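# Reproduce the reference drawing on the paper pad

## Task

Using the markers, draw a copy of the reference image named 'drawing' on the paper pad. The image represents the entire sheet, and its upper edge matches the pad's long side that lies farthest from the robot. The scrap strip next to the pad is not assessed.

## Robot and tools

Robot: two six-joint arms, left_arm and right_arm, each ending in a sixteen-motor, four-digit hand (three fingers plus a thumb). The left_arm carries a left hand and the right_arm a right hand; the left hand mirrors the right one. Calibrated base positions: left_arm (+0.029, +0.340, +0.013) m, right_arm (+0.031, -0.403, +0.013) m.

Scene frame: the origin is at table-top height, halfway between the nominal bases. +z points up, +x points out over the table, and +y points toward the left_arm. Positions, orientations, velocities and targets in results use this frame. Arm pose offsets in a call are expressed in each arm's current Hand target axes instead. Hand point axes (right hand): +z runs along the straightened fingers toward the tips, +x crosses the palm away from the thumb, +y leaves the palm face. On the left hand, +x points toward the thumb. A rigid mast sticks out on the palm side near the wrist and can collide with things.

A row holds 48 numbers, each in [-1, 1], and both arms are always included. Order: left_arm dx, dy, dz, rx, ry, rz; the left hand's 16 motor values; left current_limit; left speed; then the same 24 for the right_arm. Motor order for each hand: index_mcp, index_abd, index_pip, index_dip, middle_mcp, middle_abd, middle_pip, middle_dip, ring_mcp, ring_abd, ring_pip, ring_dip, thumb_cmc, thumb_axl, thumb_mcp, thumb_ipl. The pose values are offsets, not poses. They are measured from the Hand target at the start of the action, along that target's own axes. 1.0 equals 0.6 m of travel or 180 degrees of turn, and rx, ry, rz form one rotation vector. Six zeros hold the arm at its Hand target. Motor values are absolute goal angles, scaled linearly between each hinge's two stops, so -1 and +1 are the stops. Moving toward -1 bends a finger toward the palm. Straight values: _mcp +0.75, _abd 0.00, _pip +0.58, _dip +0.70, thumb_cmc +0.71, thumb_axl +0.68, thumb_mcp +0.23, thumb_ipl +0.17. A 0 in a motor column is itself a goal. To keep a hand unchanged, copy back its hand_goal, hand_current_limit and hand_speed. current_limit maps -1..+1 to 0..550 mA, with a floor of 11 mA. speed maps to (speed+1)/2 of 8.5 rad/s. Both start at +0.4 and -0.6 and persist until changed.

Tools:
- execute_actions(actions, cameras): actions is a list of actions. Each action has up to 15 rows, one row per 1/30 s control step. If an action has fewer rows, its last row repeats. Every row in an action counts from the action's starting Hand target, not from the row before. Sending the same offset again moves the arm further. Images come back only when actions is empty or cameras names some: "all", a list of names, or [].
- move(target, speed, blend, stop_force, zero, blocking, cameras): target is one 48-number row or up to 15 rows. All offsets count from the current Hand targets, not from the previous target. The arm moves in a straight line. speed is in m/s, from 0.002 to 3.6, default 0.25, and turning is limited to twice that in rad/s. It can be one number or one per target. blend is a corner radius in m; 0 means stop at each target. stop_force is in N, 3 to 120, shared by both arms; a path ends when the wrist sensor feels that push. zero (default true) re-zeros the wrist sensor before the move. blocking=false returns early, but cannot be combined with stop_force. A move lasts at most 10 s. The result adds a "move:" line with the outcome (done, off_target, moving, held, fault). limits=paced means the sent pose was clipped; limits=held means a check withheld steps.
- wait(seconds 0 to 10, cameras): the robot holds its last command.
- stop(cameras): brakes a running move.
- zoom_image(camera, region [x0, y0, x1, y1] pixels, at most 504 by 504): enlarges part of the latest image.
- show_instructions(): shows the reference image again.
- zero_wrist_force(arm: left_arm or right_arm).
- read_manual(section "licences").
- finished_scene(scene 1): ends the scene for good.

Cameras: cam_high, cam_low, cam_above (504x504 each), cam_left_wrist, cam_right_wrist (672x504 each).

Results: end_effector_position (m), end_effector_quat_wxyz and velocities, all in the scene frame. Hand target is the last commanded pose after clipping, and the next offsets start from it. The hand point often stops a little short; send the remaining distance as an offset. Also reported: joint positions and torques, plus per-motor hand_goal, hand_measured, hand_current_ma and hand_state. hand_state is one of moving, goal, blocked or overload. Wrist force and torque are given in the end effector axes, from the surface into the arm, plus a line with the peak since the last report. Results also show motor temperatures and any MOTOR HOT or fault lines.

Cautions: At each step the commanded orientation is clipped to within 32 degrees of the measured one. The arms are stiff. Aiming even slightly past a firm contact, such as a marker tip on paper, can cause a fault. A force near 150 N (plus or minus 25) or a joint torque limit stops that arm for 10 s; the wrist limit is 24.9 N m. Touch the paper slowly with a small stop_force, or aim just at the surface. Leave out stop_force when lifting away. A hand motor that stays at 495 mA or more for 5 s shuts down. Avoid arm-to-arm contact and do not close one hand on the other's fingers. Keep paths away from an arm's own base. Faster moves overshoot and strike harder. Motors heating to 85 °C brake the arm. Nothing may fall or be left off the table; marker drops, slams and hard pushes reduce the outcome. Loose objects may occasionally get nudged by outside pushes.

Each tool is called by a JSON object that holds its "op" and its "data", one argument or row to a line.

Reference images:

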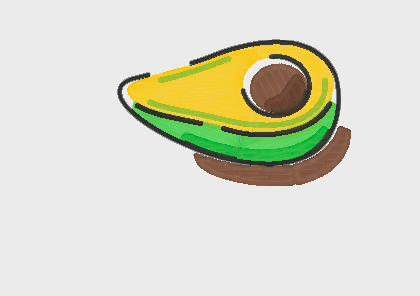

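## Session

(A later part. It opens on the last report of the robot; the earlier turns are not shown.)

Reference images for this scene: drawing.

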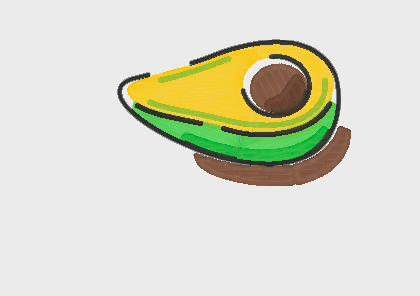

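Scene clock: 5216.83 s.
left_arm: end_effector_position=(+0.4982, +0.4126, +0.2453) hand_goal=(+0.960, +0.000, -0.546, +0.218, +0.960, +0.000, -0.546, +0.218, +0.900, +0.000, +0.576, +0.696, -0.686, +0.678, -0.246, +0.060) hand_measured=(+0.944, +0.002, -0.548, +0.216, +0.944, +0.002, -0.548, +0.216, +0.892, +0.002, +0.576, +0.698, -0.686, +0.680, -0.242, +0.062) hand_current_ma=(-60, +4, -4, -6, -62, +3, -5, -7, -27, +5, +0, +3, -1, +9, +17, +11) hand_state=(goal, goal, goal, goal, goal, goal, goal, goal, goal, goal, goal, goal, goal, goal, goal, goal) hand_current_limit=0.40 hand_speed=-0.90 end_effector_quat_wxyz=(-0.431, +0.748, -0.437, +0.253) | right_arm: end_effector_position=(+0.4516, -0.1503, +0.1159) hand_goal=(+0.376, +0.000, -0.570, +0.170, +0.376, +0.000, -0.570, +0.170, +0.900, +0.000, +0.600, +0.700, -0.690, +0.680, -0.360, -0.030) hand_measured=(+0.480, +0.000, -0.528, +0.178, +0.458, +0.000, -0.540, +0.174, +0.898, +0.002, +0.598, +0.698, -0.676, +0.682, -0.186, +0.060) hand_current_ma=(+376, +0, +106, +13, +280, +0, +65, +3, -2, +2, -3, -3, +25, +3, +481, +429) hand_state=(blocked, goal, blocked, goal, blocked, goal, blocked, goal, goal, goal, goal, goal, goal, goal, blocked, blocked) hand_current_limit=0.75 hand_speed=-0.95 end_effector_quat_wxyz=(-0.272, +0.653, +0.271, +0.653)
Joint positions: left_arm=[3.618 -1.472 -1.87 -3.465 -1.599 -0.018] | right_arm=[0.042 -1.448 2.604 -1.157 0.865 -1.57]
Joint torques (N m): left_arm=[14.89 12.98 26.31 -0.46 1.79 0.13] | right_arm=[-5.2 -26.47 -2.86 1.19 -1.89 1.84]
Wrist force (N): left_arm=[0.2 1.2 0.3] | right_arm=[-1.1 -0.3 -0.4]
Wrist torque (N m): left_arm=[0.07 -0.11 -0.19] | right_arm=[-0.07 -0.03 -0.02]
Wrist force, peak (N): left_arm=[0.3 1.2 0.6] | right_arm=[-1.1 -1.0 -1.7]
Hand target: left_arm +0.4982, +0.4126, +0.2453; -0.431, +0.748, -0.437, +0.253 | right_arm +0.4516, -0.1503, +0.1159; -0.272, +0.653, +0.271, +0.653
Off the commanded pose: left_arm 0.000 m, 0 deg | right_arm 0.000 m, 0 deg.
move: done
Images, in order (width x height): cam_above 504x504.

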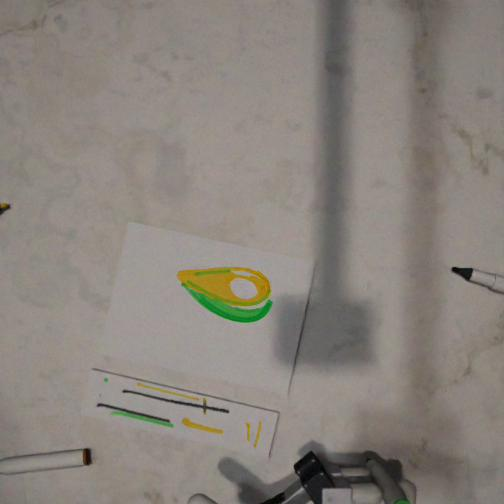

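{"op": "move", "data": {
  "target": [
    [0,0,0,0,0,0,0.959,0,-0.547,0.217,0.959,0,-0.547,0.217,0.9,0,0.576,0.696,-0.686,0.677,-0.247,0.059,0.4,-0.9,-0.03,0.064853,0.318613,0,0,0,0.375,0,-0.57,0.17,0.375,0,-0.57,0.17,0.9,0,0.6,0.7,-0.69,0.68,-0.36,-0.03,0.75,-0.95],
    [0,0,0,0,0,0,0.959,0,-0.547,0.217,0.959,0,-0.547,0.217,0.9,0,0.576,0.696,-0.686,0.677,-0.247,0.059,0.4,-0.9,-0.055,0.064853,0.318613,0,0,0,0.375,0,-0.57,0.17,0.375,0,-0.57,0.17,0.9,0,0.6,0.7,-0.69,0.68,-0.36,-0.03,0.75,-0.95],
    [0,0,0,0,0,0,0.959,0,-0.547,0.217,0.959,0,-0.547,0.217,0.9,0,0.576,0.696,-0.686,0.677,-0.247,0.059,0.4,-0.9,-0.055,0.058115,0.318142,0,0,0,0.375,0,-0.57,0.17,0.375,0,-0.57,0.17,0.9,0,0.6,0.7,-0.69,0.68,-0.36,-0.03,0.75,-0.95],
    [0,0,0,0,0,0,0.959,0,-0.547,0.217,0.959,0,-0.547,0.217,0.9,0,0.576,0.696,-0.686,0.677,-0.247,0.059,0.4,-0.9,-0.055,0.050339,0.319981,0,0,0,0.375,0,-0.57,0.17,0.375,0,-0.57,0.17,0.9,0,0.6,0.7,-0.69,0.68,-0.36,-0.03,0.75,-0.95],
    [0,0,0,0,0,0,0.959,0,-0.547,0.217,0.959,0,-0.547,0.217,0.9,0,0.576,0.696,-0.686,0.677,-0.247,0.059,0.4,-0.9,-0.055,0.041525,0.324133,0,0,0,0.375,0,-0.57,0.17,0.375,0,-0.57,0.17,0.9,0,0.6,0.7,-0.69,0.68,-0.36,-0.03,0.75,-0.95],
    [0,0,0,0,0,0,0.959,0,-0.547,0.217,0.959,0,-0.547,0.217,0.9,0,0.576,0.696,-0.686,0.677,-0.247,0.059,0.4,-0.9,-0.055,0.034108,0.329209,0,0,0,0.375,0,-0.57,0.17,0.375,0,-0.57,0.17,0.9,0,0.6,0.7,-0.69,0.68,-0.36,-0.03,0.75,-0.95],
    [0,0,0,0,0,0,0.959,0,-0.547,0.217,0.959,0,-0.547,0.217,0.9,0,0.576,0.696,-0.686,0.677,-0.247,0.059,0.4,-0.9,-0.055,0.026814,0.336367,0,0,0,0.375,0,-0.57,0.17,0.375,0,-0.57,0.17,0.9,0,0.6,0.7,-0.69,0.68,-0.36,-0.03,0.75,-0.95],
    [0,0,0,0,0,0,0.959,0,-0.547,0.217,0.959,0,-0.547,0.217,0.9,0,0.576,0.696,-0.686,0.677,-0.247,0.059,0.4,-0.9,-0.055,0.019643,0.345607,0,0,0,0.375,0,-0.57,0.17,0.375,0,-0.57,0.17,0.9,0,0.6,0.7,-0.69,0.68,-0.36,-0.03,0.75,-0.95],
    [0,0,0,0,0,0,0.959,0,-0.547,0.217,0.959,0,-0.547,0.217,0.9,0,0.576,0.696,-0.686,0.677,-0.247,0.059,0.4,-0.9,0.02,0.019643,0.345607,0,0,0,0.375,0,-0.57,0.17,0.375,0,-0.57,0.17,0.9,0,0.6,0.7,-0.69,0.68,-0.36,-0.03,0.75,-0.95]
  ],
  "speed": [0.25,0.03,0.03,0.03,0.03,0.03,0.03,0.03,0.1],
  "blend": [0,0,0.001,0.001,0.001,0.001,0.001,0,0]
}}

{"op": "move", "data": {
  "target": [0,0,0,0,0,0,0.959,0,-0.547,0.217,0.959,0,-0.547,0.217,0.9,0,0.576,0.696,-0.686,0.677,-0.247,0.059,0.4,-0.9,0.05,0.22,-0.42,-0.3,0,0,0.375,0,-0.57,0.17,0.375,0,-0.57,0.17,0.9,0,0.6,0.7,-0.69,0.68,-0.36,-0.03,0.75,-0.95],
  "speed": 0.3,
  "cameras": ["cam_above","cam_high"]
}}

{"op": "zoom_image", "data": {
  "camera": "cam_above",
  "region": [110, 220, 290, 340]
}}

Scene clock: 5305.83 s.
left_arm: end_effector_position=(+0.4982, +0.4126, +0.2453) hand_goal=(+0.960, +0.000, -0.546, +0.218, +0.960, +0.000, -0.546, +0.218, +0.900, +0.000, +0.576, +0.696, -0.686, +0.678, -0.246, +0.060) hand_measured=(+0.944, +0.002, -0.548, +0.216, +0.944, +0.002, -0.548, +0.216, +0.892, +0.002, +0.576, +0.698, -0.686, +0.680, -0.242, +0.062) hand_current_ma=(-60, +4, -4, -6, -62, +3, -5, -7, -27, +5, +0, +3, -1, +9, +17, +11) hand_state=(goal, goal, goal, goal, goal, goal, goal, goal, goal, goal, goal, goal, goal, goal, goal, goal) hand_current_limit=0.40 hand_speed=-0.90 end_effector_quat_wxyz=(-0.431, +0.748, -0.437, +0.253) | right_arm: end_effector_position=(+0.6062, -0.0116, +0.1280) hand_goal=(+0.376, +0.000, -0.570, +0.170, +0.376, +0.000, -0.570, +0.170, +0.900, +0.000, +0.600, +0.700, -0.690, +0.680, -0.360, -0.030) hand_measured=(+0.480, +0.000, -0.528, +0.180, +0.458, +0.000, -0.540, +0.172, +0.898, +0.002, +0.598, +0.698, -0.676, +0.682, -0.186, +0.060) hand_current_ma=(+376, +0, +106, +14, +280, +0, +65, +2, -2, +2, -3, -3, +25, +3, +481, +429) hand_state=(blocked, goal, blocked, goal, blocked, goal, blocked, goal, goal, goal, goal, goal, goal, goal, blocked, blocked) hand_current_limit=0.75 hand_speed=-0.95 end_effector_quat_wxyz=(-0.272, +0.653, +0.271, +0.653)
Joint positions: left_arm=[3.618 -1.472 -1.87 -3.465 -1.599 -0.018] | right_arm=[0.349 -1.108 1.999 -0.893 1.172 -1.57]
Joint torques (N m): left_arm=[15.58 12.26 26.34 -0.47 1.75 0.06] | right_arm=[-2.49 -47.56 -21.32 0.91 -0.38 -1.09]
Wrist force (N): left_arm=[0.3 1.1 0.2] | right_arm=[-0.7 -0.4 -0.4]
Wrist torque (N m): left_arm=[0.07 -0.12 -0.17] | right_arm=[-0.09 -0.05 0.08]
Wrist force, peak (N): left_arm=[0.3 1.3 0.6] | right_arm=[-1.4 -0.9 -1.7]
Hand target: left_arm +0.4982, +0.4126, +0.2453; -0.431, +0.748, -0.437, +0.253 | right_arm +0.6062, -0.0116, +0.1280; -0.272, +0.653, +0.271, +0.653
Off the commanded pose: left_arm 0.000 m, 0 deg | right_arm 0.000 m, 0 deg.
move: done

Scene clock: 5307.67 s.
left_arm: end_effector_position=(+0.4982, +0.4126, +0.2453) hand_goal=(+0.960, +0.000, -0.546, +0.218, +0.960, +0.000, -0.546, +0.218, +0.900, +0.000, +0.576, +0.696, -0.686, +0.678, -0.246, +0.060) hand_measured=(+0.944, +0.002, -0.548, +0.216, +0.944, +0.002, -0.548, +0.216, +0.892, +0.002, +0.576, +0.698, -0.686, +0.680, -0.242, +0.062) hand_current_ma=(-60, +4, -4, -6, -62, +3, -5, -7, -27, +5, +0, +3, -1, +9, +17, +11) hand_state=(goal, goal, goal, goal, goal, goal, goal, goal, goal, goal, goal, goal, goal, goal, goal, goal) hand_current_limit=0.40 hand_speed=-0.90 end_effector_quat_wxyz=(-0.431, +0.748, -0.437, +0.253) | right_arm: end_effector_position=(+0.5446, -0.2102, +0.1495) hand_goal=(+0.376, +0.000, -0.570, +0.170, +0.376, +0.000, -0.570, +0.170, +0.900, +0.000, +0.600, +0.700, -0.690, +0.680, -0.360, -0.030) hand_measured=(+0.480, +0.000, -0.528, +0.180, +0.458, +0.000, -0.540, +0.172, +0.898, +0.002, +0.598, +0.698, -0.676, +0.682, -0.186, +0.060) hand_current_ma=(+376, +0, +106, +14, +280, +0, +65, +2, -2, +2, -3, -3, +25, +3, +481, +429) hand_state=(blocked, goal, blocked, goal, blocked, goal, blocked, goal, goal, goal, goal, goal, goal, goal, blocked, blocked) hand_current_limit=0.75 hand_speed=-0.95 end_effector_quat_wxyz=(-0.035, +0.706, +0.035, +0.706)
Joint positions: left_arm=[3.618 -1.472 -1.87 -3.465 -1.599 -0.018] | right_arm=[0.342 -1.297 2.219 -0.923 1.854 -1.57]
Joint torques (N m): left_arm=[15.13 12.49 25.97 -0.34 1.85 0.07] | right_arm=[7.44 -13.56 -20.09 -3.78 -1.29 0.94]
Wrist force (N): left_arm=[0.4 0.9 0.5] | right_arm=[-1.1 -0.1 -0.4]
Wrist torque (N m): left_arm=[0.01 -0.13 -0.16] | right_arm=[-0.03 -0.02 0.06]
Wrist force, peak (N): left_arm=[0.2 1.3 0.4] | right_arm=[-0.5 3.7 -0.8]
Hand target: left_arm +0.4982, +0.4126, +0.2453; -0.431, +0.748, -0.437, +0.253 | right_arm +0.5446, -0.2101, +0.1495; -0.035, +0.706, +0.035, +0.706 (not the last commanded pose)
Off the commanded pose: left_arm 0.000 m, 0 deg | right_arm 0.077 m, 15 deg.
move: held (right_arm; a check stopped the path); limits=held
pose unreachable (right arm): on one or more control steps of this call, first in action 0 (counted from 0), this arm could not follow its commanded pose, so it was not sent that pose on those steps. It may still have moved: this result reports where it is.
cause: moving toward the commanded pose would bring two parts of the arm too close to each other (joints 4 (wrist 1) to 6 (wrist 3) lie between them).
Images, in order (width x height): cam_high 504x504, cam_above 504x504.

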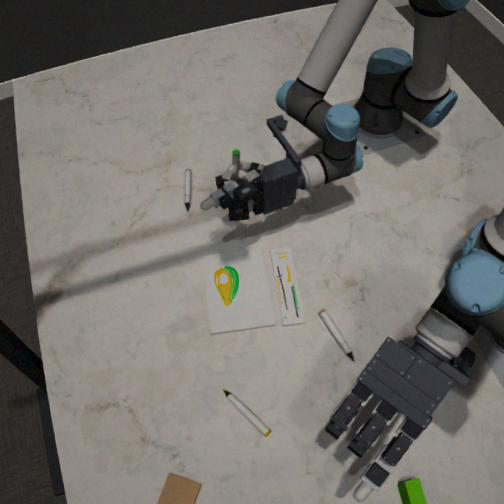

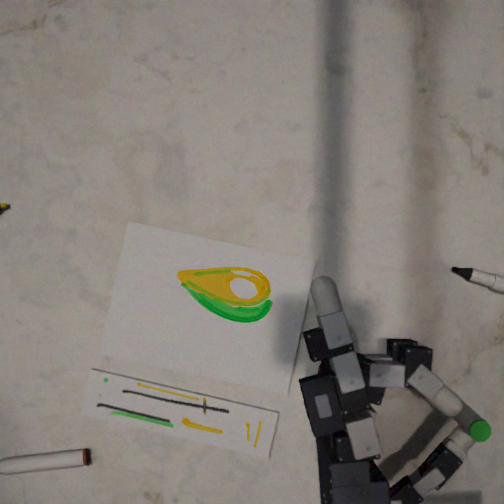

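Scaled by 2.800 from the camera's 504x504 image, which has a finer 720x720 frame.

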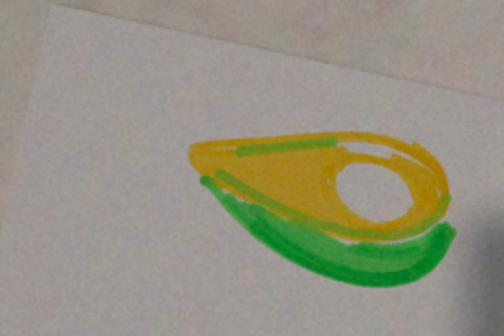

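{"op": "move", "data": {
  "target": [0,0,0,0,0,0,0.959,0,-0.547,0.217,0.959,0,-0.547,0.217,0.9,0,0.576,0.696,-0.686,0.677,-0.247,0.059,0.4,-0.9,0.0842,-0.0244,0.2627,0.1333,0,0,0.375,0,-0.57,0.17,0.375,0,-0.57,0.17,0.9,0,0.6,0.7,-0.69,0.68,-0.36,-0.03,0.75,-0.95],
  "speed": 0.25
}}

{"op": "move", "data": {
  "target": [0,0,0,0,0,0,0.959,0,-0.547,0.217,0.959,0,-0.547,0.217,0.9,0,0.576,0.696,-0.686,0.677,-0.247,0.059,0.4,-0.9,0,0,0,-0.1306,-0.1306,0.4875,0.375,0,-0.57,0.17,0.375,0,-0.57,0.17,0.9,0,0.6,0.7,-0.69,0.68,-0.36,-0.03,0.75,-0.95],
  "speed": 0.4,
  "cameras": ["cam_high"]
}}

Scene clock: 5356.77 s.
left_arm: end_effector_position=(+0.4982, +0.4126, +0.2453) hand_goal=(+0.960, +0.000, -0.546, +0.218, +0.960, +0.000, -0.546, +0.218, +0.900, +0.000, +0.576, +0.696, -0.686, +0.678, -0.246, +0.060) hand_measured=(+0.944, +0.002, -0.548, +0.216, +0.944, +0.002, -0.548, +0.216, +0.892, +0.002, +0.576, +0.698, -0.686, +0.680, -0.242, +0.062) hand_current_ma=(-60, +4, -4, -6, -62, +3, -5, -7, -27, +5, +0, +3, -1, +9, +17, +11) hand_state=(goal, goal, goal, goal, goal, goal, goal, goal, goal, goal, goal, goal, goal, goal, goal, goal) hand_current_limit=0.40 hand_speed=-0.90 end_effector_quat_wxyz=(-0.431, +0.748, -0.437, +0.253) | right_arm: end_effector_position=(+0.6999, -0.1801, +0.2001) hand_goal=(+0.376, +0.000, -0.570, +0.170, +0.376, +0.000, -0.570, +0.170, +0.900, +0.000, +0.600, +0.700, -0.690, +0.680, -0.360, -0.030) hand_measured=(+0.480, +0.000, -0.528, +0.180, +0.458, +0.000, -0.540, +0.172, +0.898, +0.002, +0.598, +0.698, -0.676, +0.682, -0.186, +0.060) hand_current_ma=(+376, +0, +106, +14, +280, +0, +65, +2, -2, +2, -3, -3, +25, +3, +481, +429) hand_state=(blocked, goal, blocked, goal, blocked, goal, blocked, goal, goal, goal, goal, goal, goal, goal, blocked, blocked) hand_current_limit=0.75 hand_speed=-0.95 end_effector_quat_wxyz=(-0.181, +0.683, +0.181, +0.684)
Joint positions: left_arm=[3.618 -1.472 -1.87 -3.465 -1.599 -0.018] | right_arm=[0.074 -1.222 1.921 -0.7 1.168 -1.57]
Joint torques (N m): left_arm=[14.99 13.21 26.14 -0.34 1.87 -0.1] | right_arm=[-5.58 -19.72 -21.83 1.39 -1.86 -1.16]
Wrist force (N): left_arm=[0.4 1.2 0.3] | right_arm=[-1.1 -0.4 -0.5]
Wrist torque (N m): left_arm=[0.06 -0.14 -0.16] | right_arm=[-0.08 -0.03 -0.01]
Wrist force, peak (N): left_arm=[0.0 1.3 0.6] | right_arm=[-1.9 -0.5 -1.0]
Hand target: left_arm +0.4982, +0.4126, +0.2453; -0.431, +0.748, -0.437, +0.253 | right_arm +0.7000, -0.1801, +0.2001; -0.181, +0.683, +0.181, +0.684
Off the commanded pose: left_arm 0.000 m, 0 deg | right_arm 0.000 m, 0 deg.
move: done

Scene clock: 5359.47 s.
left_arm: end_effector_position=(+0.4982, +0.4126, +0.2453) hand_goal=(+0.960, +0.000, -0.546, +0.218, +0.960, +0.000, -0.546, +0.218, +0.900, +0.000, +0.576, +0.696, -0.686, +0.678, -0.246, +0.060) hand_measured=(+0.944, +0.002, -0.548, +0.216, +0.944, +0.002, -0.548, +0.216, +0.892, +0.002, +0.576, +0.698, -0.686, +0.680, -0.242, +0.062) hand_current_ma=(-60, +4, -4, -6, -62, +3, -5, -7, -27, +5, +0, +3, -1, +9, +17, +11) hand_state=(goal, goal, goal, goal, goal, goal, goal, goal, goal, goal, goal, goal, goal, goal, goal, goal) hand_current_limit=0.40 hand_speed=-0.90 end_effector_quat_wxyz=(-0.431, +0.748, -0.437, +0.253) | right_arm: end_effector_position=(+0.7000, -0.1801, +0.2001) hand_goal=(+0.376, +0.000, -0.570, +0.170, +0.376, +0.000, -0.570, +0.170, +0.900, +0.000, +0.600, +0.700, -0.690, +0.680, -0.360, -0.030) hand_measured=(+0.480, +0.000, -0.528, +0.180, +0.458, +0.000, -0.540, +0.172, +0.892, +0.002, +0.598, +0.698, -0.676, +0.682, -0.186, +0.060) hand_current_ma=(+376, +0, +106, +14, +280, +0, +65, +3, -14, +2, -3, -3, +25, +3, +481, +429) hand_state=(blocked, goal, blocked, goal, blocked, goal, blocked, goal, goal, goal, goal, goal, goal, goal, blocked, blocked) hand_current_limit=0.75 hand_speed=-0.95 end_effector_quat_wxyz=(-0.433, +0.748, -0.435, +0.252)
Joint positions: left_arm=[3.618 -1.472 -1.87 -3.465 -1.599 -0.018] | right_arm=[-0.054 -1.047 1.232 0.404 1.116 -0.285]
Joint torques (N m): left_arm=[15.11 13.14 26.37 -0.4 1.99 -0.15] | right_arm=[-5.45 -31.17 -26.32 2.95 -2.04 2.06]
Wrist force (N): left_arm=[0.3 1.2 0.5] | right_arm=[0.9 1.5 -1.0]
Wrist torque (N m): left_arm=[0.06 -0.12 -0.17] | right_arm=[0.03 0.01 -0.01]
Wrist force, peak (N): left_arm=[0.3 1.2 0.6] | right_arm=[1.7 1.6 -0.9]
Hand target: left_arm +0.4982, +0.4126, +0.2453; -0.431, +0.748, -0.437, +0.253 | right_arm +0.7000, -0.1801, +0.2001; -0.433, +0.748, -0.435, +0.251
Off the commanded pose: left_arm 0.000 m, 0 deg | right_arm 0.000 m, 0 deg.
move: done
Images, in order (width x height): cam_high 504x504.

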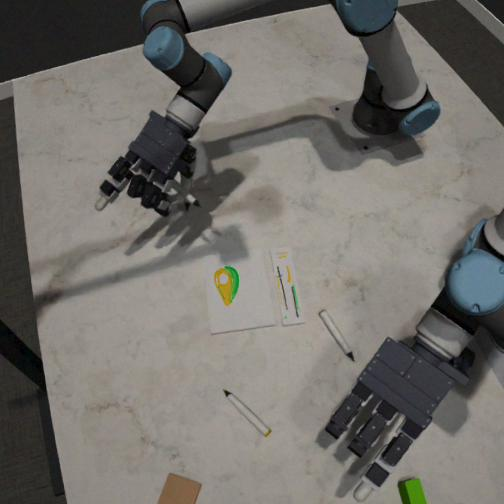

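{"op": "move", "data": {
  "target": [0,0,0,0,0,0,0.959,0,-0.547,0.217,0.959,0,-0.547,0.217,0.9,0,0.576,0.696,-0.686,0.677,-0.247,0.059,0.4,-0.9,0.0233,0.1319,0.2384,0,0,0,0.375,0,-0.57,0.17,0.375,0,-0.57,0.17,0.9,0,0.6,0.7,-0.69,0.68,-0.36,-0.03,0.75,-0.95],
  "speed": 0.25,
  "cameras": ["cam_high","cam_right_wrist"]
}}

{"op": "move", "data": {
  "target": [0,0,0,0,0,0,0.959,0,-0.547,0.217,0.959,0,-0.547,0.217,0.9,0,0.576,0.696,-0.686,0.677,-0.247,0.059,0.4,-0.9,0,0.0592,0.0342,0,0,0,0.375,0,-0.57,0.17,0.375,0,-0.57,0.17,0.9,0,0.6,0.7,-0.69,0.68,-0.36,-0.03,0.75,-0.95],
  "speed": 0.018,
  "stop_force": 3.5
}}

Scene clock: 5369.77 s.
left_arm: end_effector_position=(+0.4982, +0.4126, +0.2453) hand_goal=(+0.960, +0.000, -0.546, +0.218, +0.960, +0.000, -0.546, +0.218, +0.900, +0.000, +0.576, +0.696, -0.686, +0.678, -0.246, +0.060) hand_measured=(+0.944, +0.002, -0.548, +0.216, +0.944, +0.002, -0.548, +0.216, +0.892, +0.002, +0.576, +0.698, -0.686, +0.680, -0.242, +0.062) hand_current_ma=(-60, +4, -4, -6, -62, +3, -5, -7, -27, +5, +0, +3, -1, +9, +17, +11) hand_state=(goal, goal, goal, goal, goal, goal, goal, goal, goal, goal, goal, goal, goal, goal, goal, goal) hand_current_limit=0.40 hand_speed=-0.90 end_effector_quat_wxyz=(-0.431, +0.748, -0.437, +0.253) | right_arm: end_effector_position=(+0.7802, -0.1504, +0.0602) hand_goal=(+0.376, +0.000, -0.570, +0.170, +0.376, +0.000, -0.570, +0.170, +0.900, +0.000, +0.600, +0.700, -0.690, +0.680, -0.360, -0.030) hand_measured=(+0.480, +0.000, -0.528, +0.180, +0.458, +0.000, -0.540, +0.172, +0.890, +0.002, +0.598, +0.698, -0.676, +0.682, -0.186, +0.060) hand_current_ma=(+376, +0, +106, +14, +280, +0, +65, +3, -16, +2, -3, -3, +25, +3, +481, +429) hand_state=(blocked, goal, blocked, goal, blocked, goal, blocked, goal, goal, goal, goal, goal, goal, goal, blocked, blocked) hand_current_limit=0.75 hand_speed=-0.95 end_effector_quat_wxyz=(-0.433, +0.748, -0.435, +0.251)
Joint positions: left_arm=[3.618 -1.472 -1.87 -3.465 -1.599 -0.018] | right_arm=[-0.005 -0.74 1.077 0.24 1.157 -0.255]
Joint torques (N m): left_arm=[15.23 12.79 26.05 -0.31 1.99 -0.2] | right_arm=[7.47 -41.03 -25.75 2.74 1.18 1.94]
Wrist force (N): left_arm=[0.2 0.9 0.4] | right_arm=[1.1 1.2 -1.1]
Wrist torque (N m): left_arm=[0.03 -0.11 -0.18] | right_arm=[-0.01 -0.03 -0.02]
Wrist force, peak (N): left_arm=[0.1 1.3 0.3] | right_arm=[1.5 2.5 0.6]
Hand target: left_arm +0.4982, +0.4126, +0.2453; -0.431, +0.748, -0.437, +0.253 | right_arm +0.7802, -0.1504, +0.0601; -0.433, +0.748, -0.435, +0.251
Off the commanded pose: left_arm 0.000 m, 0 deg | right_arm 0.000 m, 0 deg.
move: done
Images, in order (width x height): cam_high 504x504, cam_right_wrist 672x504.

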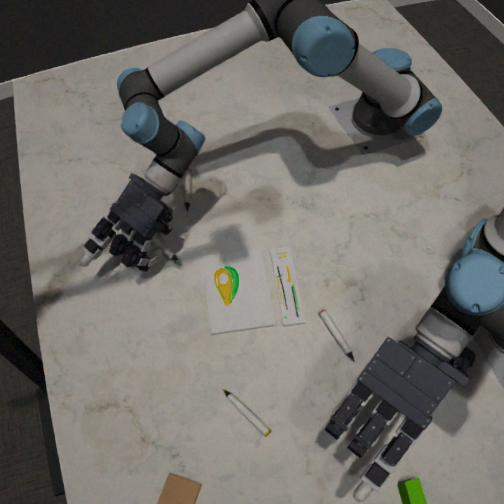

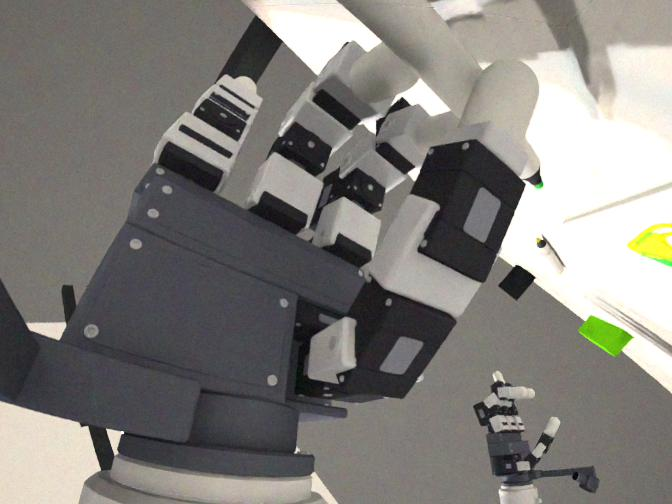

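Scene clock: 5373.10 s.
left_arm: end_effector_position=(+0.4982, +0.4126, +0.2453) hand_goal=(+0.960, +0.000, -0.546, +0.218, +0.960, +0.000, -0.546, +0.218, +0.900, +0.000, +0.576, +0.696, -0.686, +0.678, -0.246, +0.060) hand_measured=(+0.944, +0.002, -0.548, +0.216, +0.944, +0.002, -0.548, +0.216, +0.892, +0.002, +0.576, +0.698, -0.686, +0.680, -0.242, +0.062) hand_current_ma=(-60, +4, -4, -6, -62, +3, -5, -7, -27, +5, +0, +3, -1, +9, +17, +11) hand_state=(goal, goal, goal, goal, goal, goal, goal, goal, goal, goal, goal, goal, goal, goal, goal, goal) hand_current_limit=0.40 hand_speed=-0.90 end_effector_quat_wxyz=(-0.431, +0.748, -0.437, +0.253) | right_arm: end_effector_position=(+0.7803, -0.1504, +0.0219) hand_goal=(+0.376, +0.000, -0.570, +0.170, +0.376, +0.000, -0.570, +0.170, +0.900, +0.000, +0.600, +0.700, -0.690, +0.680, -0.360, -0.030) hand_measured=(+0.480, +0.000, -0.530, +0.174, +0.458, +0.000, -0.540, +0.174, +0.890, +0.002, +0.598, +0.698, -0.676, +0.682, -0.186, +0.060) hand_current_ma=(+376, +0, +100, +4, +280, +0, +65, +5, -16, +2, -3, -3, +25, +3, +481, +429) hand_state=(blocked, goal, blocked, goal, blocked, goal, blocked, goal, goal, goal, goal, goal, goal, goal, blocked, blocked) hand_current_limit=0.75 hand_speed=-0.95 end_effector_quat_wxyz=(-0.433, +0.748, -0.435, +0.251)
Joint positions: left_arm=[3.618 -1.472 -1.87 -3.465 -1.599 -0.018] | right_arm=[-0.005 -0.703 1.112 0.167 1.157 -0.255]
Joint torques (N m): left_arm=[15.27 13.29 25.93 -0.24 1.94 -0.18] | right_arm=[3.59 -62.77 -24.04 2.7 1.02 -0.79]
Wrist force (N): left_arm=[0.2 1.0 0.6] | right_arm=[0.6 -0.4 -2.3]
Wrist torque (N m): left_arm=[0.02 -0.10 -0.18] | right_arm=[-0.09 0.02 -0.04]
Wrist force, peak (N): left_arm=[0.3 1.2 0.6] | right_arm=[0.1 -8.0 -8.3]
Hand target: left_arm +0.4982, +0.4126, +0.2453; -0.431, +0.748, -0.437, +0.253 | right_arm +0.7803, -0.1504, +0.0219; -0.433, +0.748, -0.435, +0.251 (not the last commanded pose)
Off the commanded pose: left_arm 0.000 m, 0 deg | right_arm 0.003 m, 0 deg.
move: contact (right_arm)

{"op": "move", "data": {
  "target": [0,0,0,0,0,0,0.959,0,-0.547,0.217,0.959,0,-0.547,0.217,0.9,0,0.576,0.696,-0.686,0.677,-0.247,0.059,0.4,-0.9,0,0,0,0,0,0,0.5,0,-0.56,0.2,0.5,0,-0.56,0.2,0.9,0,0.6,0.7,-0.69,0.68,-0.26,0.05,0.5,-0.95]
}}

{"op": "move", "data": {
  "target": [0,0,0,0,0,0,0.959,0,-0.547,0.217,0.959,0,-0.547,0.217,0.9,0,0.576,0.696,-0.686,0.677,-0.247,0.059,0.4,-0.9,0,0,0,0,0,0,0.6,0,-0.55,0.21,0.6,0,-0.55,0.21,0.9,0,0.58,0.7,-0.69,0.68,-0.247,0.059,0.4,-0.93]
}}

{"op": "move", "data": {
  "target": [0,0,0,0,0,0,0.959,0,-0.547,0.217,0.959,0,-0.547,0.217,0.9,0,0.576,0.696,-0.686,0.677,-0.247,0.059,0.4,-0.9,0,0,0,0,0,0,0.959,0,-0.547,0.217,0.959,0,-0.547,0.217,0.9,0,0.576,0.696,-0.686,0.677,-0.247,0.059,0.4,-0.9]
}}

{"op": "move", "data": {
  "target": [0,0,0,0,0,0,0.959,0,-0.547,0.217,0.959,0,-0.547,0.217,0.9,0,0.576,0.696,-0.686,0.677,-0.247,0.059,0.4,-0.9,0,-0.1732,-0.1,0,0,0,0.959,0,-0.547,0.217,0.959,0,-0.547,0.217,0.9,0,0.576,0.696,-0.686,0.677,-0.247,0.059,0.4,-0.9],
  "speed": 0.15,
  "cameras": ["cam_high","cam_above"]
}}

Scene clock: 5388.23 s.
left_arm: end_effector_position=(+0.4982, +0.4126, +0.2453) hand_goal=(+0.960, +0.000, -0.546, +0.218, +0.960, +0.000, -0.546, +0.218, +0.900, +0.000, +0.576, +0.696, -0.686, +0.678, -0.246, +0.060) hand_measured=(+0.944, +0.002, -0.548, +0.216, +0.944, +0.002, -0.548, +0.216, +0.892, +0.002, +0.576, +0.698, -0.686, +0.680, -0.242, +0.062) hand_current_ma=(-60, +4, -4, -6, -62, +3, -5, -7, -27, +5, +0, +3, -1, +9, +17, +11) hand_state=(goal, goal, goal, goal, goal, goal, goal, goal, goal, goal, goal, goal, goal, goal, goal, goal) hand_current_limit=0.40 hand_speed=-0.90 end_effector_quat_wxyz=(-0.431, +0.748, -0.437, +0.253) | right_arm: end_effector_position=(+0.7803, -0.1504, +0.0219) hand_goal=(+0.500, +0.000, -0.560, +0.200, +0.500, +0.000, -0.560, +0.200, +0.900, +0.000, +0.600, +0.700, -0.690, +0.680, -0.260, +0.050) hand_measured=(+0.510, +0.000, -0.534, +0.200, +0.506, +0.000, -0.538, +0.204, +0.890, +0.002, +0.598, +0.698, -0.684, +0.682, -0.200, +0.066) hand_current_ma=(+16, +0, +53, +0, +10, +0, +42, +5, -16, +2, -3, -3, +7, +3, +236, +44) hand_state=(goal, goal, blocked, goal, goal, goal, blocked, goal, goal, goal, goal, goal, goal, goal, blocked, goal) hand_current_limit=0.50 hand_speed=-0.95 end_effector_quat_wxyz=(-0.433, +0.748, -0.435, +0.251)
Joint positions: left_arm=[3.618 -1.472 -1.87 -3.465 -1.599 -0.018] | right_arm=[-0.005 -0.703 1.112 0.167 1.157 -0.255]
Joint torques (N m): left_arm=[15.48 13.41 25.9 -0.12 2.01 -0.35] | right_arm=[-4.16 -61.22 -22.27 2.07 0.78 -0.69]
Wrist force (N): left_arm=[0.1 0.9 0.3] | right_arm=[1.0 1.8 -0.8]
Wrist torque (N m): left_arm=[0.03 -0.10 -0.18] | right_arm=[0.04 -0.01 -0.02]
Wrist force, peak (N): left_arm=[0.3 1.3 0.3] | right_arm=[1.1 -1.2 -2.9]
Hand target: left_arm +0.4982, +0.4126, +0.2453; -0.431, +0.748, -0.437, +0.253 | right_arm +0.7803, -0.1504, +0.0219; -0.433, +0.748, -0.435, +0.251
Off the commanded pose: left_arm 0.000 m, 0 deg | right_arm 0.000 m, 0 deg.
move: done

Scene clock: 5388.90 s.
left_arm: end_effector_position=(+0.4982, +0.4126, +0.2453) hand_goal=(+0.960, +0.000, -0.546, +0.218, +0.960, +0.000, -0.546, +0.218, +0.900, +0.000, +0.576, +0.696, -0.686, +0.678, -0.246, +0.060) hand_measured=(+0.944, +0.002, -0.548, +0.216, +0.944, +0.002, -0.548, +0.216, +0.892, +0.002, +0.576, +0.698, -0.686, +0.680, -0.242, +0.062) hand_current_ma=(-60, +4, -4, -6, -62, +3, -5, -7, -27, +5, +0, +3, -1, +9, +17, +11) hand_state=(goal, goal, goal, goal, goal, goal, goal, goal, goal, goal, goal, goal, goal, goal, goal, goal) hand_current_limit=0.40 hand_speed=-0.90 end_effector_quat_wxyz=(-0.431, +0.748, -0.437, +0.253) | right_arm: end_effector_position=(+0.7803, -0.1504, +0.0219) hand_goal=(+0.600, +0.000, -0.550, +0.210, +0.600, +0.000, -0.550, +0.210, +0.900, +0.000, +0.580, +0.700, -0.690, +0.680, -0.246, +0.060) hand_measured=(+0.586, +0.000, -0.544, +0.208, +0.586, +0.000, -0.544, +0.210, +0.890, +0.002, +0.580, +0.698, -0.688, +0.682, -0.242, +0.064) hand_current_ma=(-26, +0, +7, -1, -24, +0, +7, +0, -16, +2, +0, -3, +2, +2, +7, +5) hand_state=(goal, goal, goal, goal, goal, goal, goal, goal, goal, goal, goal, goal, goal, goal, goal, goal) hand_current_limit=0.40 hand_speed=-0.93 end_effector_quat_wxyz=(-0.433, +0.748, -0.435, +0.251)
Joint positions: left_arm=[3.618 -1.472 -1.87 -3.465 -1.599 -0.018] | right_arm=[-0.005 -0.703 1.112 0.167 1.157 -0.255]
Joint torques (N m): left_arm=[15.36 13.01 25.98 -0.14 1.96 -0.36] | right_arm=[-3.7 -60.63 -21.67 1.66 0.61 -0.81]
Wrist force (N): left_arm=[0.4 0.7 0.3] | right_arm=[1.0 1.6 -1.1]
Wrist torque (N m): left_arm=[0.00 -0.13 -0.16] | right_arm=[0.04 0.01 -0.02]
Wrist force, peak (N): left_arm=[0.3 1.2 0.5] | right_arm=[1.3 1.9 -0.9]
Hand target: left_arm +0.4982, +0.4126, +0.2453; -0.431, +0.748, -0.437, +0.253 | right_arm +0.7803, -0.1504, +0.0219; -0.433, +0.748, -0.435, +0.251
Off the commanded pose: left_arm 0.000 m, 0 deg | right_arm 0.000 m, 0 deg.
move: done

Scene clock: 5390.23 s.
left_arm: end_effector_position=(+0.4982, +0.4126, +0.2453) hand_goal=(+0.960, +0.000, -0.546, +0.218, +0.960, +0.000, -0.546, +0.218, +0.900, +0.000, +0.576, +0.696, -0.686, +0.678, -0.246, +0.060) hand_measured=(+0.944, +0.002, -0.548, +0.216, +0.944, +0.002, -0.548, +0.216, +0.892, +0.002, +0.576, +0.698, -0.686, +0.680, -0.242, +0.062) hand_current_ma=(-60, +4, -4, -6, -62, +3, -5, -7, -27, +5, +0, +3, -1, +9, +17, +11) hand_state=(goal, goal, goal, goal, goal, goal, goal, goal, goal, goal, goal, goal, goal, goal, goal, goal) hand_current_limit=0.40 hand_speed=-0.90 end_effector_quat_wxyz=(-0.431, +0.748, -0.437, +0.253) | right_arm: end_effector_position=(+0.7803, -0.1504, +0.0219) hand_goal=(+0.960, +0.000, -0.546, +0.218, +0.960, +0.000, -0.546, +0.218, +0.900, +0.000, +0.576, +0.696, -0.686, +0.678, -0.246, +0.060) hand_measured=(+0.942, +0.000, -0.544, +0.216, +0.942, +0.000, -0.544, +0.216, +0.890, +0.002, +0.576, +0.698, -0.688, +0.682, -0.242, +0.064) hand_current_ma=(-40, +0, +1, -2, -36, +0, +1, -2, -16, +2, +0, +1, -1, +4, +7, +5) hand_state=(goal, goal, goal, goal, goal, goal, goal, goal, goal, goal, goal, goal, goal, goal, goal, goal) hand_current_limit=0.40 hand_speed=-0.90 end_effector_quat_wxyz=(-0.433, +0.748, -0.435, +0.251)
Joint positions: left_arm=[3.618 -1.472 -1.87 -3.465 -1.599 -0.018] | right_arm=[-0.005 -0.703 1.112 0.167 1.157 -0.255]
Joint torques (N m): left_arm=[14.77 12.75 26.4 -0.1 1.97 -0.4] | right_arm=[-3.8 -58.11 -19.45 0.76 0.59 -0.82]
Wrist force (N): left_arm=[0.5 0.8 0.6] | right_arm=[1.0 1.5 -1.0]
Wrist torque (N m): left_arm=[0.00 -0.14 -0.16] | right_arm=[-0.01 0.00 -0.02]
Wrist force, peak (N): left_arm=[0.4 1.2 0.5] | right_arm=[1.3 1.8 -1.1]
Hand target: left_arm +0.4982, +0.4126, +0.2453; -0.431, +0.748, -0.437, +0.253 | right_arm +0.7803, -0.1504, +0.0219; -0.433, +0.748, -0.435, +0.251
Off the commanded pose: left_arm 0.000 m, 0 deg | right_arm 0.000 m, 0 deg.
move: done

Scene clock: 5391.57 s.
left_arm: end_effector_position=(+0.4982, +0.4126, +0.2453) hand_goal=(+0.960, +0.000, -0.546, +0.218, +0.960, +0.000, -0.546, +0.218, +0.900, +0.000, +0.576, +0.696, -0.686, +0.678, -0.246, +0.060) hand_measured=(+0.944, +0.002, -0.548, +0.216, +0.944, +0.002, -0.548, +0.216, +0.892, +0.002, +0.576, +0.698, -0.686, +0.680, -0.242, +0.062) hand_current_ma=(-60, +4, -4, -6, -62, +3, -5, -7, -27, +5, +0, +3, -1, +9, +17, +11) hand_state=(goal, goal, goal, goal, goal, goal, goal, goal, goal, goal, goal, goal, goal, goal, goal, goal) hand_current_limit=0.40 hand_speed=-0.90 end_effector_quat_wxyz=(-0.431, +0.748, -0.437, +0.253) | right_arm: end_effector_position=(+0.7802, -0.1504, +0.1419) hand_goal=(+0.960, +0.000, -0.546, +0.218, +0.960, +0.000, -0.546, +0.218, +0.900, +0.000, +0.576, +0.696, -0.686, +0.678, -0.246, +0.060) hand_measured=(+0.942, +0.000, -0.544, +0.216, +0.944, +0.000, -0.544, +0.216, +0.890, +0.002, +0.576, +0.698, -0.688, +0.680, -0.242, +0.062) hand_current_ma=(-36, +0, +1, -2, -33, +0, +1, -2, -16, +2, +0, +1, -1, +4, +6, +4) hand_state=(goal, goal, goal, goal, goal, goal, goal, goal, goal, goal, goal, goal, goal, goal, goal, goal) hand_current_limit=0.40 hand_speed=-0.90 end_effector_quat_wxyz=(-0.433, +0.748, -0.435, +0.251)
Joint positions: left_arm=[3.618 -1.472 -1.87 -3.465 -1.599 -0.018] | right_arm=[-0.005 -0.796 0.963 0.41 1.157 -0.255]
Joint torques (N m): left_arm=[14.97 13.99 25.8 -0.04 2.03 -0.34] | right_arm=[-4.96 -62.31 -26.55 2.42 -1.93 -1.31]
Wrist force (N): left_arm=[0.2 0.8 0.3] | right_arm=[1.1 1.1 -0.9]
Wrist torque (N m): left_arm=[0.01 -0.10 -0.17] | right_arm=[-0.07 -0.02 0.01]
Wrist force, peak (N): left_arm=[0.4 1.3 0.4] | right_arm=[0.6 2.7 -0.3]
Hand target: left_arm +0.4982, +0.4126, +0.2453; -0.431, +0.748, -0.437, +0.253 | right_arm +0.7802, -0.1505, +0.1419; -0.433, +0.748, -0.435, +0.251
Off the commanded pose: left_arm 0.000 m, 0 deg | right_arm 0.000 m, 0 deg.
move: done
Images, in order (width x height): cam_high 504x504, cam_above 504x504.

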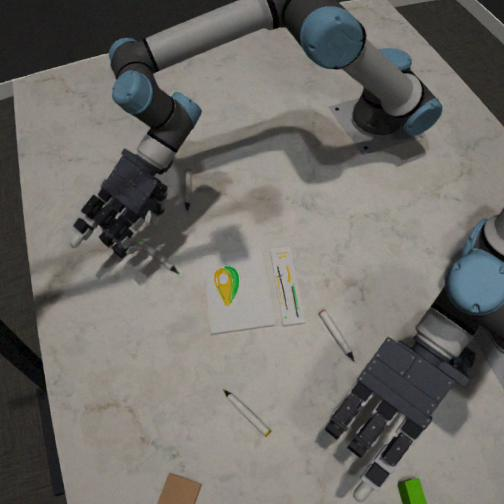

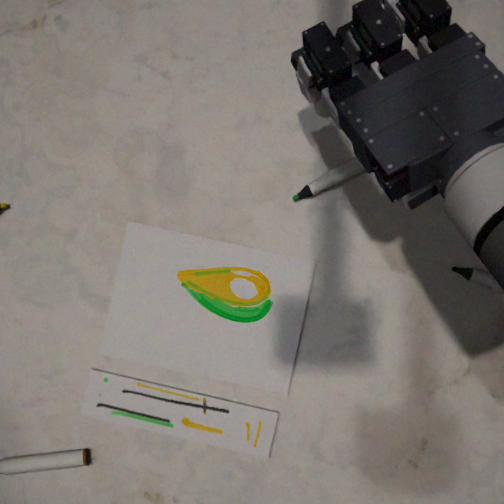

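{"op": "zoom_image", "data": {
  "camera": "cam_above",
  "region": [0, 430, 120, 500]
}}

{"op": "zoom_image", "data": {
  "camera": "cam_high",
  "region": [290, 290, 390, 380]
}}

Scaled by 4.200 from the camera's 504x504 image, which has a finer 720x720 frame.

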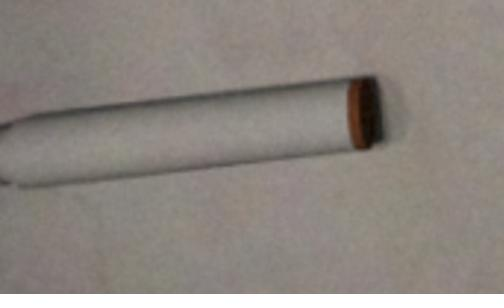

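Scaled by 5.040 from the camera's 504x504 image, which has a finer 720x720 frame.

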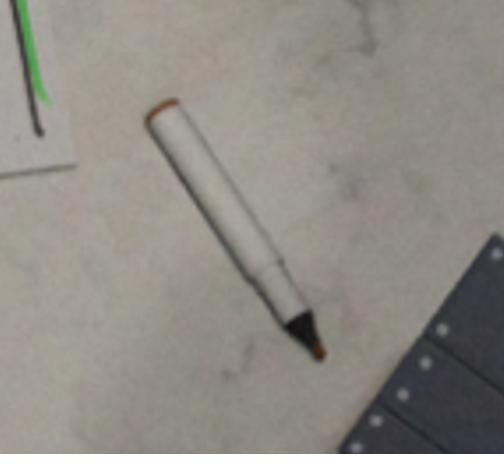

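{"op": "move", "data": {
  "target": [-0.1732,-0.05,0.0866,0,0,0,0.959,0,-0.547,0.217,0.959,0,-0.547,0.217,0.9,0,0.576,0.696,-0.686,0.677,-0.247,0.059,0.4,-0.9,-0.759,0.0311,-0.2538,0,0.10584,0.06111,0.959,0,-0.547,0.217,0.959,0,-0.547,0.217,0.9,0,0.576,0.696,-0.686,0.677,-0.247,0.059,0.4,-0.9],
  "speed": 0.25,
  "cameras": ["all"]
}}

Scene clock: 5471.67 s.
left_arm: end_effector_position=(+0.4996, +0.5326, +0.2452) hand_goal=(+0.960, +0.000, -0.546, +0.218, +0.960, +0.000, -0.546, +0.218, +0.900, +0.000, +0.576, +0.696, -0.686, +0.678, -0.246, +0.060) hand_measured=(+0.944, +0.002, -0.548, +0.216, +0.944, +0.002, -0.548, +0.216, +0.892, +0.002, +0.576, +0.698, -0.686, +0.680, -0.242, +0.062) hand_current_ma=(-60, +4, -4, -6, -62, +3, -5, -7, -27, +5, +0, +3, -1, +8, +17, +11) hand_state=(goal, goal, goal, goal, goal, goal, goal, goal, goal, goal, goal, goal, goal, goal, goal, goal) hand_current_limit=0.40 hand_speed=-0.90 end_effector_quat_wxyz=(-0.431, +0.748, -0.437, +0.253) | right_arm: end_effector_position=(+0.4321, +0.1754, +0.2018) hand_goal=(+0.960, +0.000, -0.546, +0.218, +0.960, +0.000, -0.546, +0.218, +0.900, +0.000, +0.576, +0.696, -0.686, +0.678, -0.246, +0.060) hand_measured=(+0.942, +0.000, -0.544, +0.216, +0.944, +0.000, -0.544, +0.216, +0.890, +0.002, +0.576, +0.698, -0.688, +0.680, -0.242, +0.062) hand_current_ma=(-36, +0, +1, -2, -33, +0, +1, -2, -16, +2, +0, +1, -1, +3, +6, +4) hand_state=(goal, goal, goal, goal, goal, goal, goal, goal, goal, goal, goal, goal, goal, goal, goal, goal) hand_current_limit=0.40 hand_speed=-0.90 end_effector_quat_wxyz=(-0.377, +0.652, -0.570, +0.329)
Joint positions: left_arm=[3.93 -1.551 -1.799 -3.475 -1.33 0.141] | right_arm=[0.867 -0.945 1.078 0.545 2.221 0.454]
Joint torques (N m): left_arm=[15.98 12.67 26.56 -1.91 2.62 2.44] | right_arm=[7.97 -33.79 -25.87 3.06 2.13 1.93]
Wrist force (N): left_arm=[0.3 1.3 0.8] | right_arm=[0.9 1.6 -1.2]
Wrist torque (N m): left_arm=[0.03 -0.12 -0.18] | right_arm=[0.03 0.02 -0.02]
Wrist force, peak (N): left_arm=[0.4 1.4 0.5] | right_arm=[2.7 1.5 -0.8]
Hand target: left_arm +0.4996, +0.5326, +0.2452; -0.431, +0.748, -0.437, +0.253 | right_arm +0.4321, +0.1754, +0.2018; -0.377, +0.652, -0.570, +0.329
Off the commanded pose: left_arm 0.000 m, 0 deg | right_arm 0.000 m, 0 deg.
move: done

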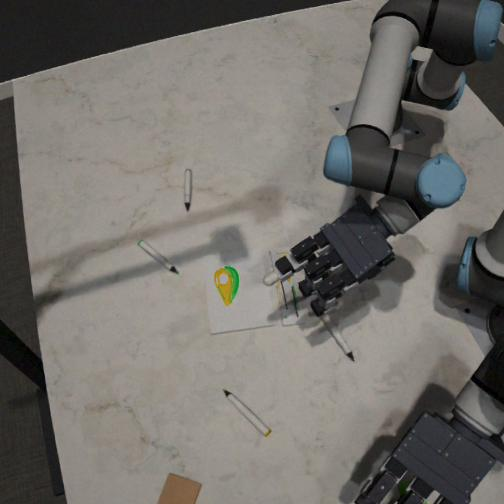

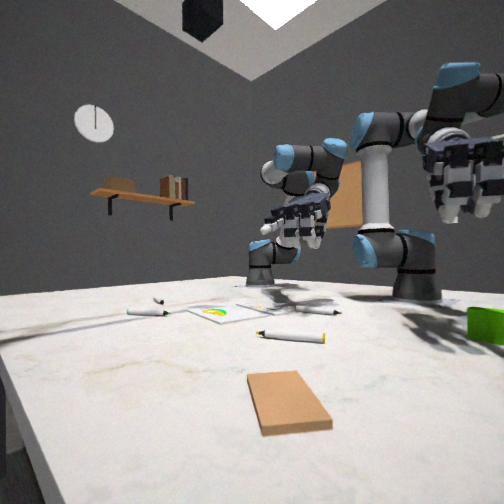

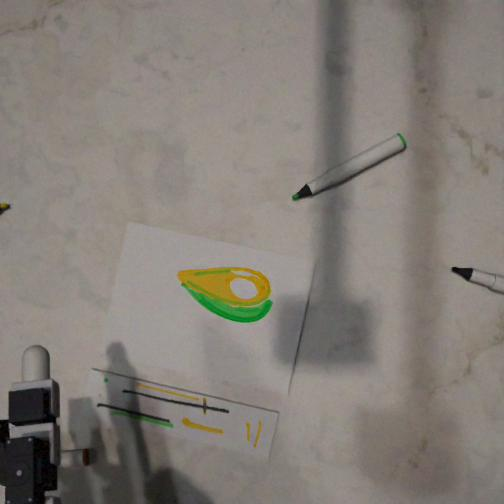

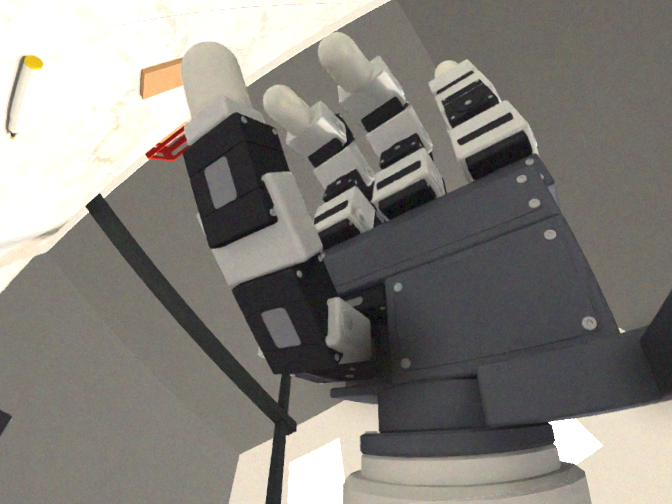

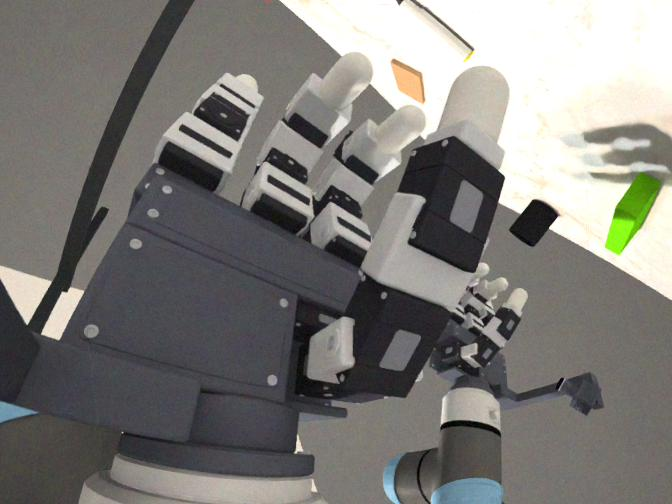

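{"op": "move", "data": {
  "target": [0,0,0,0,0,0,0.959,0,-0.547,0.217,0.959,0,-0.547,0.217,0.9,0,0.576,0.696,-0.686,0.677,-0.247,0.059,0.4,-0.9,0.0028,0.2065,0.115,0,0,0,0.959,0,-0.547,0.217,0.959,0,-0.547,0.217,0.9,0,0.576,0.696,-0.686,0.677,-0.247,0.059,0.4,-0.9],
  "speed": 0.12,
  "cameras": ["cam_high","cam_above","cam_right_wrist"]
}}

{"op": "zoom_image", "data": {
  "camera": "cam_high",
  "region": [250, 230, 390, 380]
}}

{"op": "zoom_image", "data": {
  "camera": "cam_right_wrist",
  "region": [340, 20, 640, 320]
}}

Scene clock: 5486.93 s.
left_arm: end_effector_position=(+0.4996, +0.5326, +0.2452) hand_goal=(+0.960, +0.000, -0.546, +0.218, +0.960, +0.000, -0.546, +0.218, +0.900, +0.000, +0.576, +0.696, -0.686, +0.678, -0.246, +0.060) hand_measured=(+0.944, +0.002, -0.548, +0.216, +0.944, +0.002, -0.548, +0.216, +0.892, +0.002, +0.576, +0.698, -0.686, +0.680, -0.242, +0.062) hand_current_ma=(-60, +4, -4, -6, -62, +3, -5, -7, -27, +5, +0, +3, -1, +8, +17, +11) hand_state=(goal, goal, goal, goal, goal, goal, goal, goal, goal, goal, goal, goal, goal, goal, goal, goal) hand_current_limit=0.40 hand_speed=-0.90 end_effector_quat_wxyz=(-0.431, +0.748, -0.437, +0.253) | right_arm: end_effector_position=(+0.4303, +0.1735, +0.0601) hand_goal=(+0.960, +0.000, -0.546, +0.218, +0.960, +0.000, -0.546, +0.218, +0.900, +0.000, +0.576, +0.696, -0.686, +0.678, -0.246, +0.060) hand_measured=(+0.942, +0.000, -0.544, +0.216, +0.944, +0.000, -0.544, +0.216, +0.890, +0.002, +0.576, +0.698, -0.688, +0.680, -0.242, +0.062) hand_current_ma=(-36, +0, +1, -2, -33, +0, +1, -2, -16, +2, +0, +1, -1, +3, +6, +4) hand_state=(goal, goal, goal, goal, goal, goal, goal, goal, goal, goal, goal, goal, goal, goal, goal, goal) hand_current_limit=0.40 hand_speed=-0.90 end_effector_quat_wxyz=(-0.377, +0.652, -0.570, +0.329)
Joint positions: left_arm=[3.93 -1.551 -1.799 -3.475 -1.33 0.141] | right_arm=[0.867 -0.849 1.292 0.235 2.221 0.455]
Joint torques (N m): left_arm=[16.34 13.24 26.52 -1.87 2.74 2.44] | right_arm=[7.13 -35.41 -9.43 -1.39 -0.68 -1.23]
Wrist force (N): left_arm=[0.1 1.0 0.6] | right_arm=[1.6 1.4 -1.1]
Wrist torque (N m): left_arm=[0.01 -0.10 -0.18] | right_arm=[-0.01 -0.07 0.02]
Wrist force, peak (N): left_arm=[0.2 1.5 0.7] | right_arm=[1.7 2.2 -0.8]
Hand target: left_arm +0.4996, +0.5326, +0.2452; -0.431, +0.748, -0.437, +0.253 | right_arm +0.4303, +0.1735, +0.0600; -0.377, +0.652, -0.570, +0.329
Off the commanded pose: left_arm 0.000 m, 0 deg | right_arm 0.000 m, 0 deg.
move: done
Images, in order (width x height): cam_high 504x504, cam_above 504x504, cam_right_wrist 672x504.

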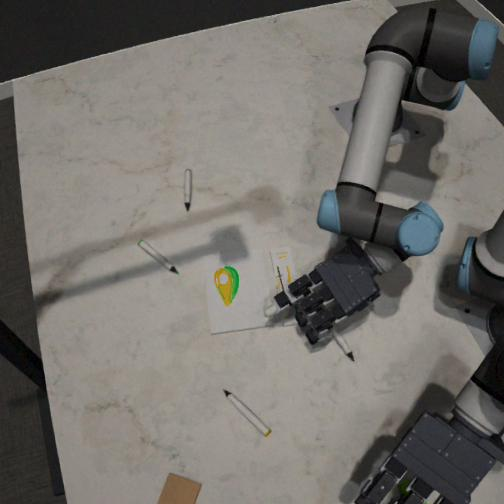

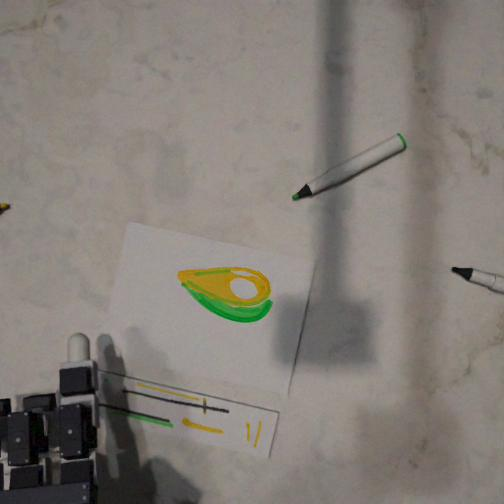

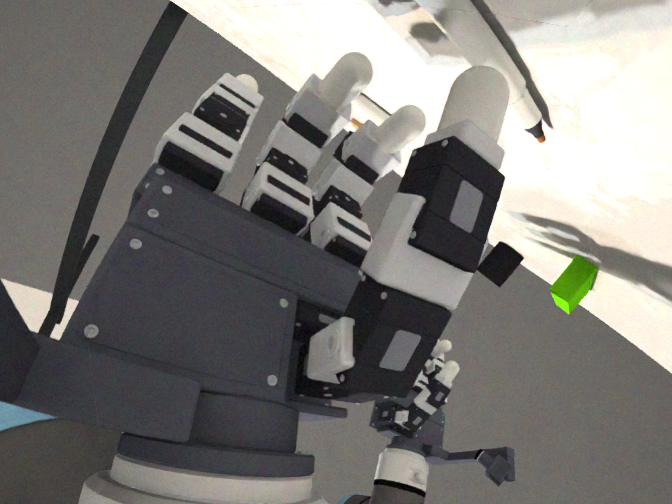

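Scaled by 3.360 from the camera's 504x504 image, which has a finer 720x720 frame.

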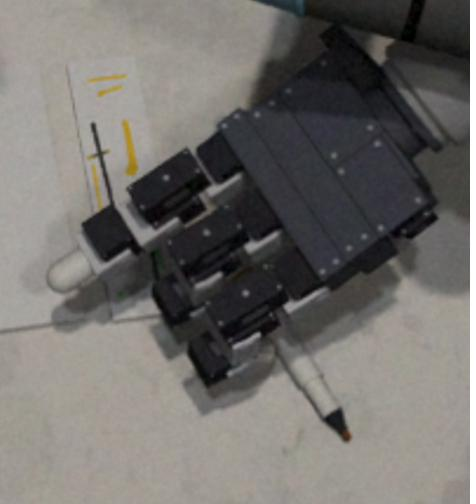

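Scaled by 1.680 from the camera's 672x504 image, which has a finer 960x720 frame.

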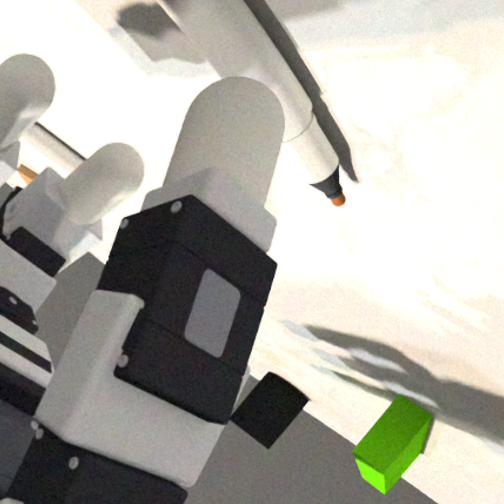

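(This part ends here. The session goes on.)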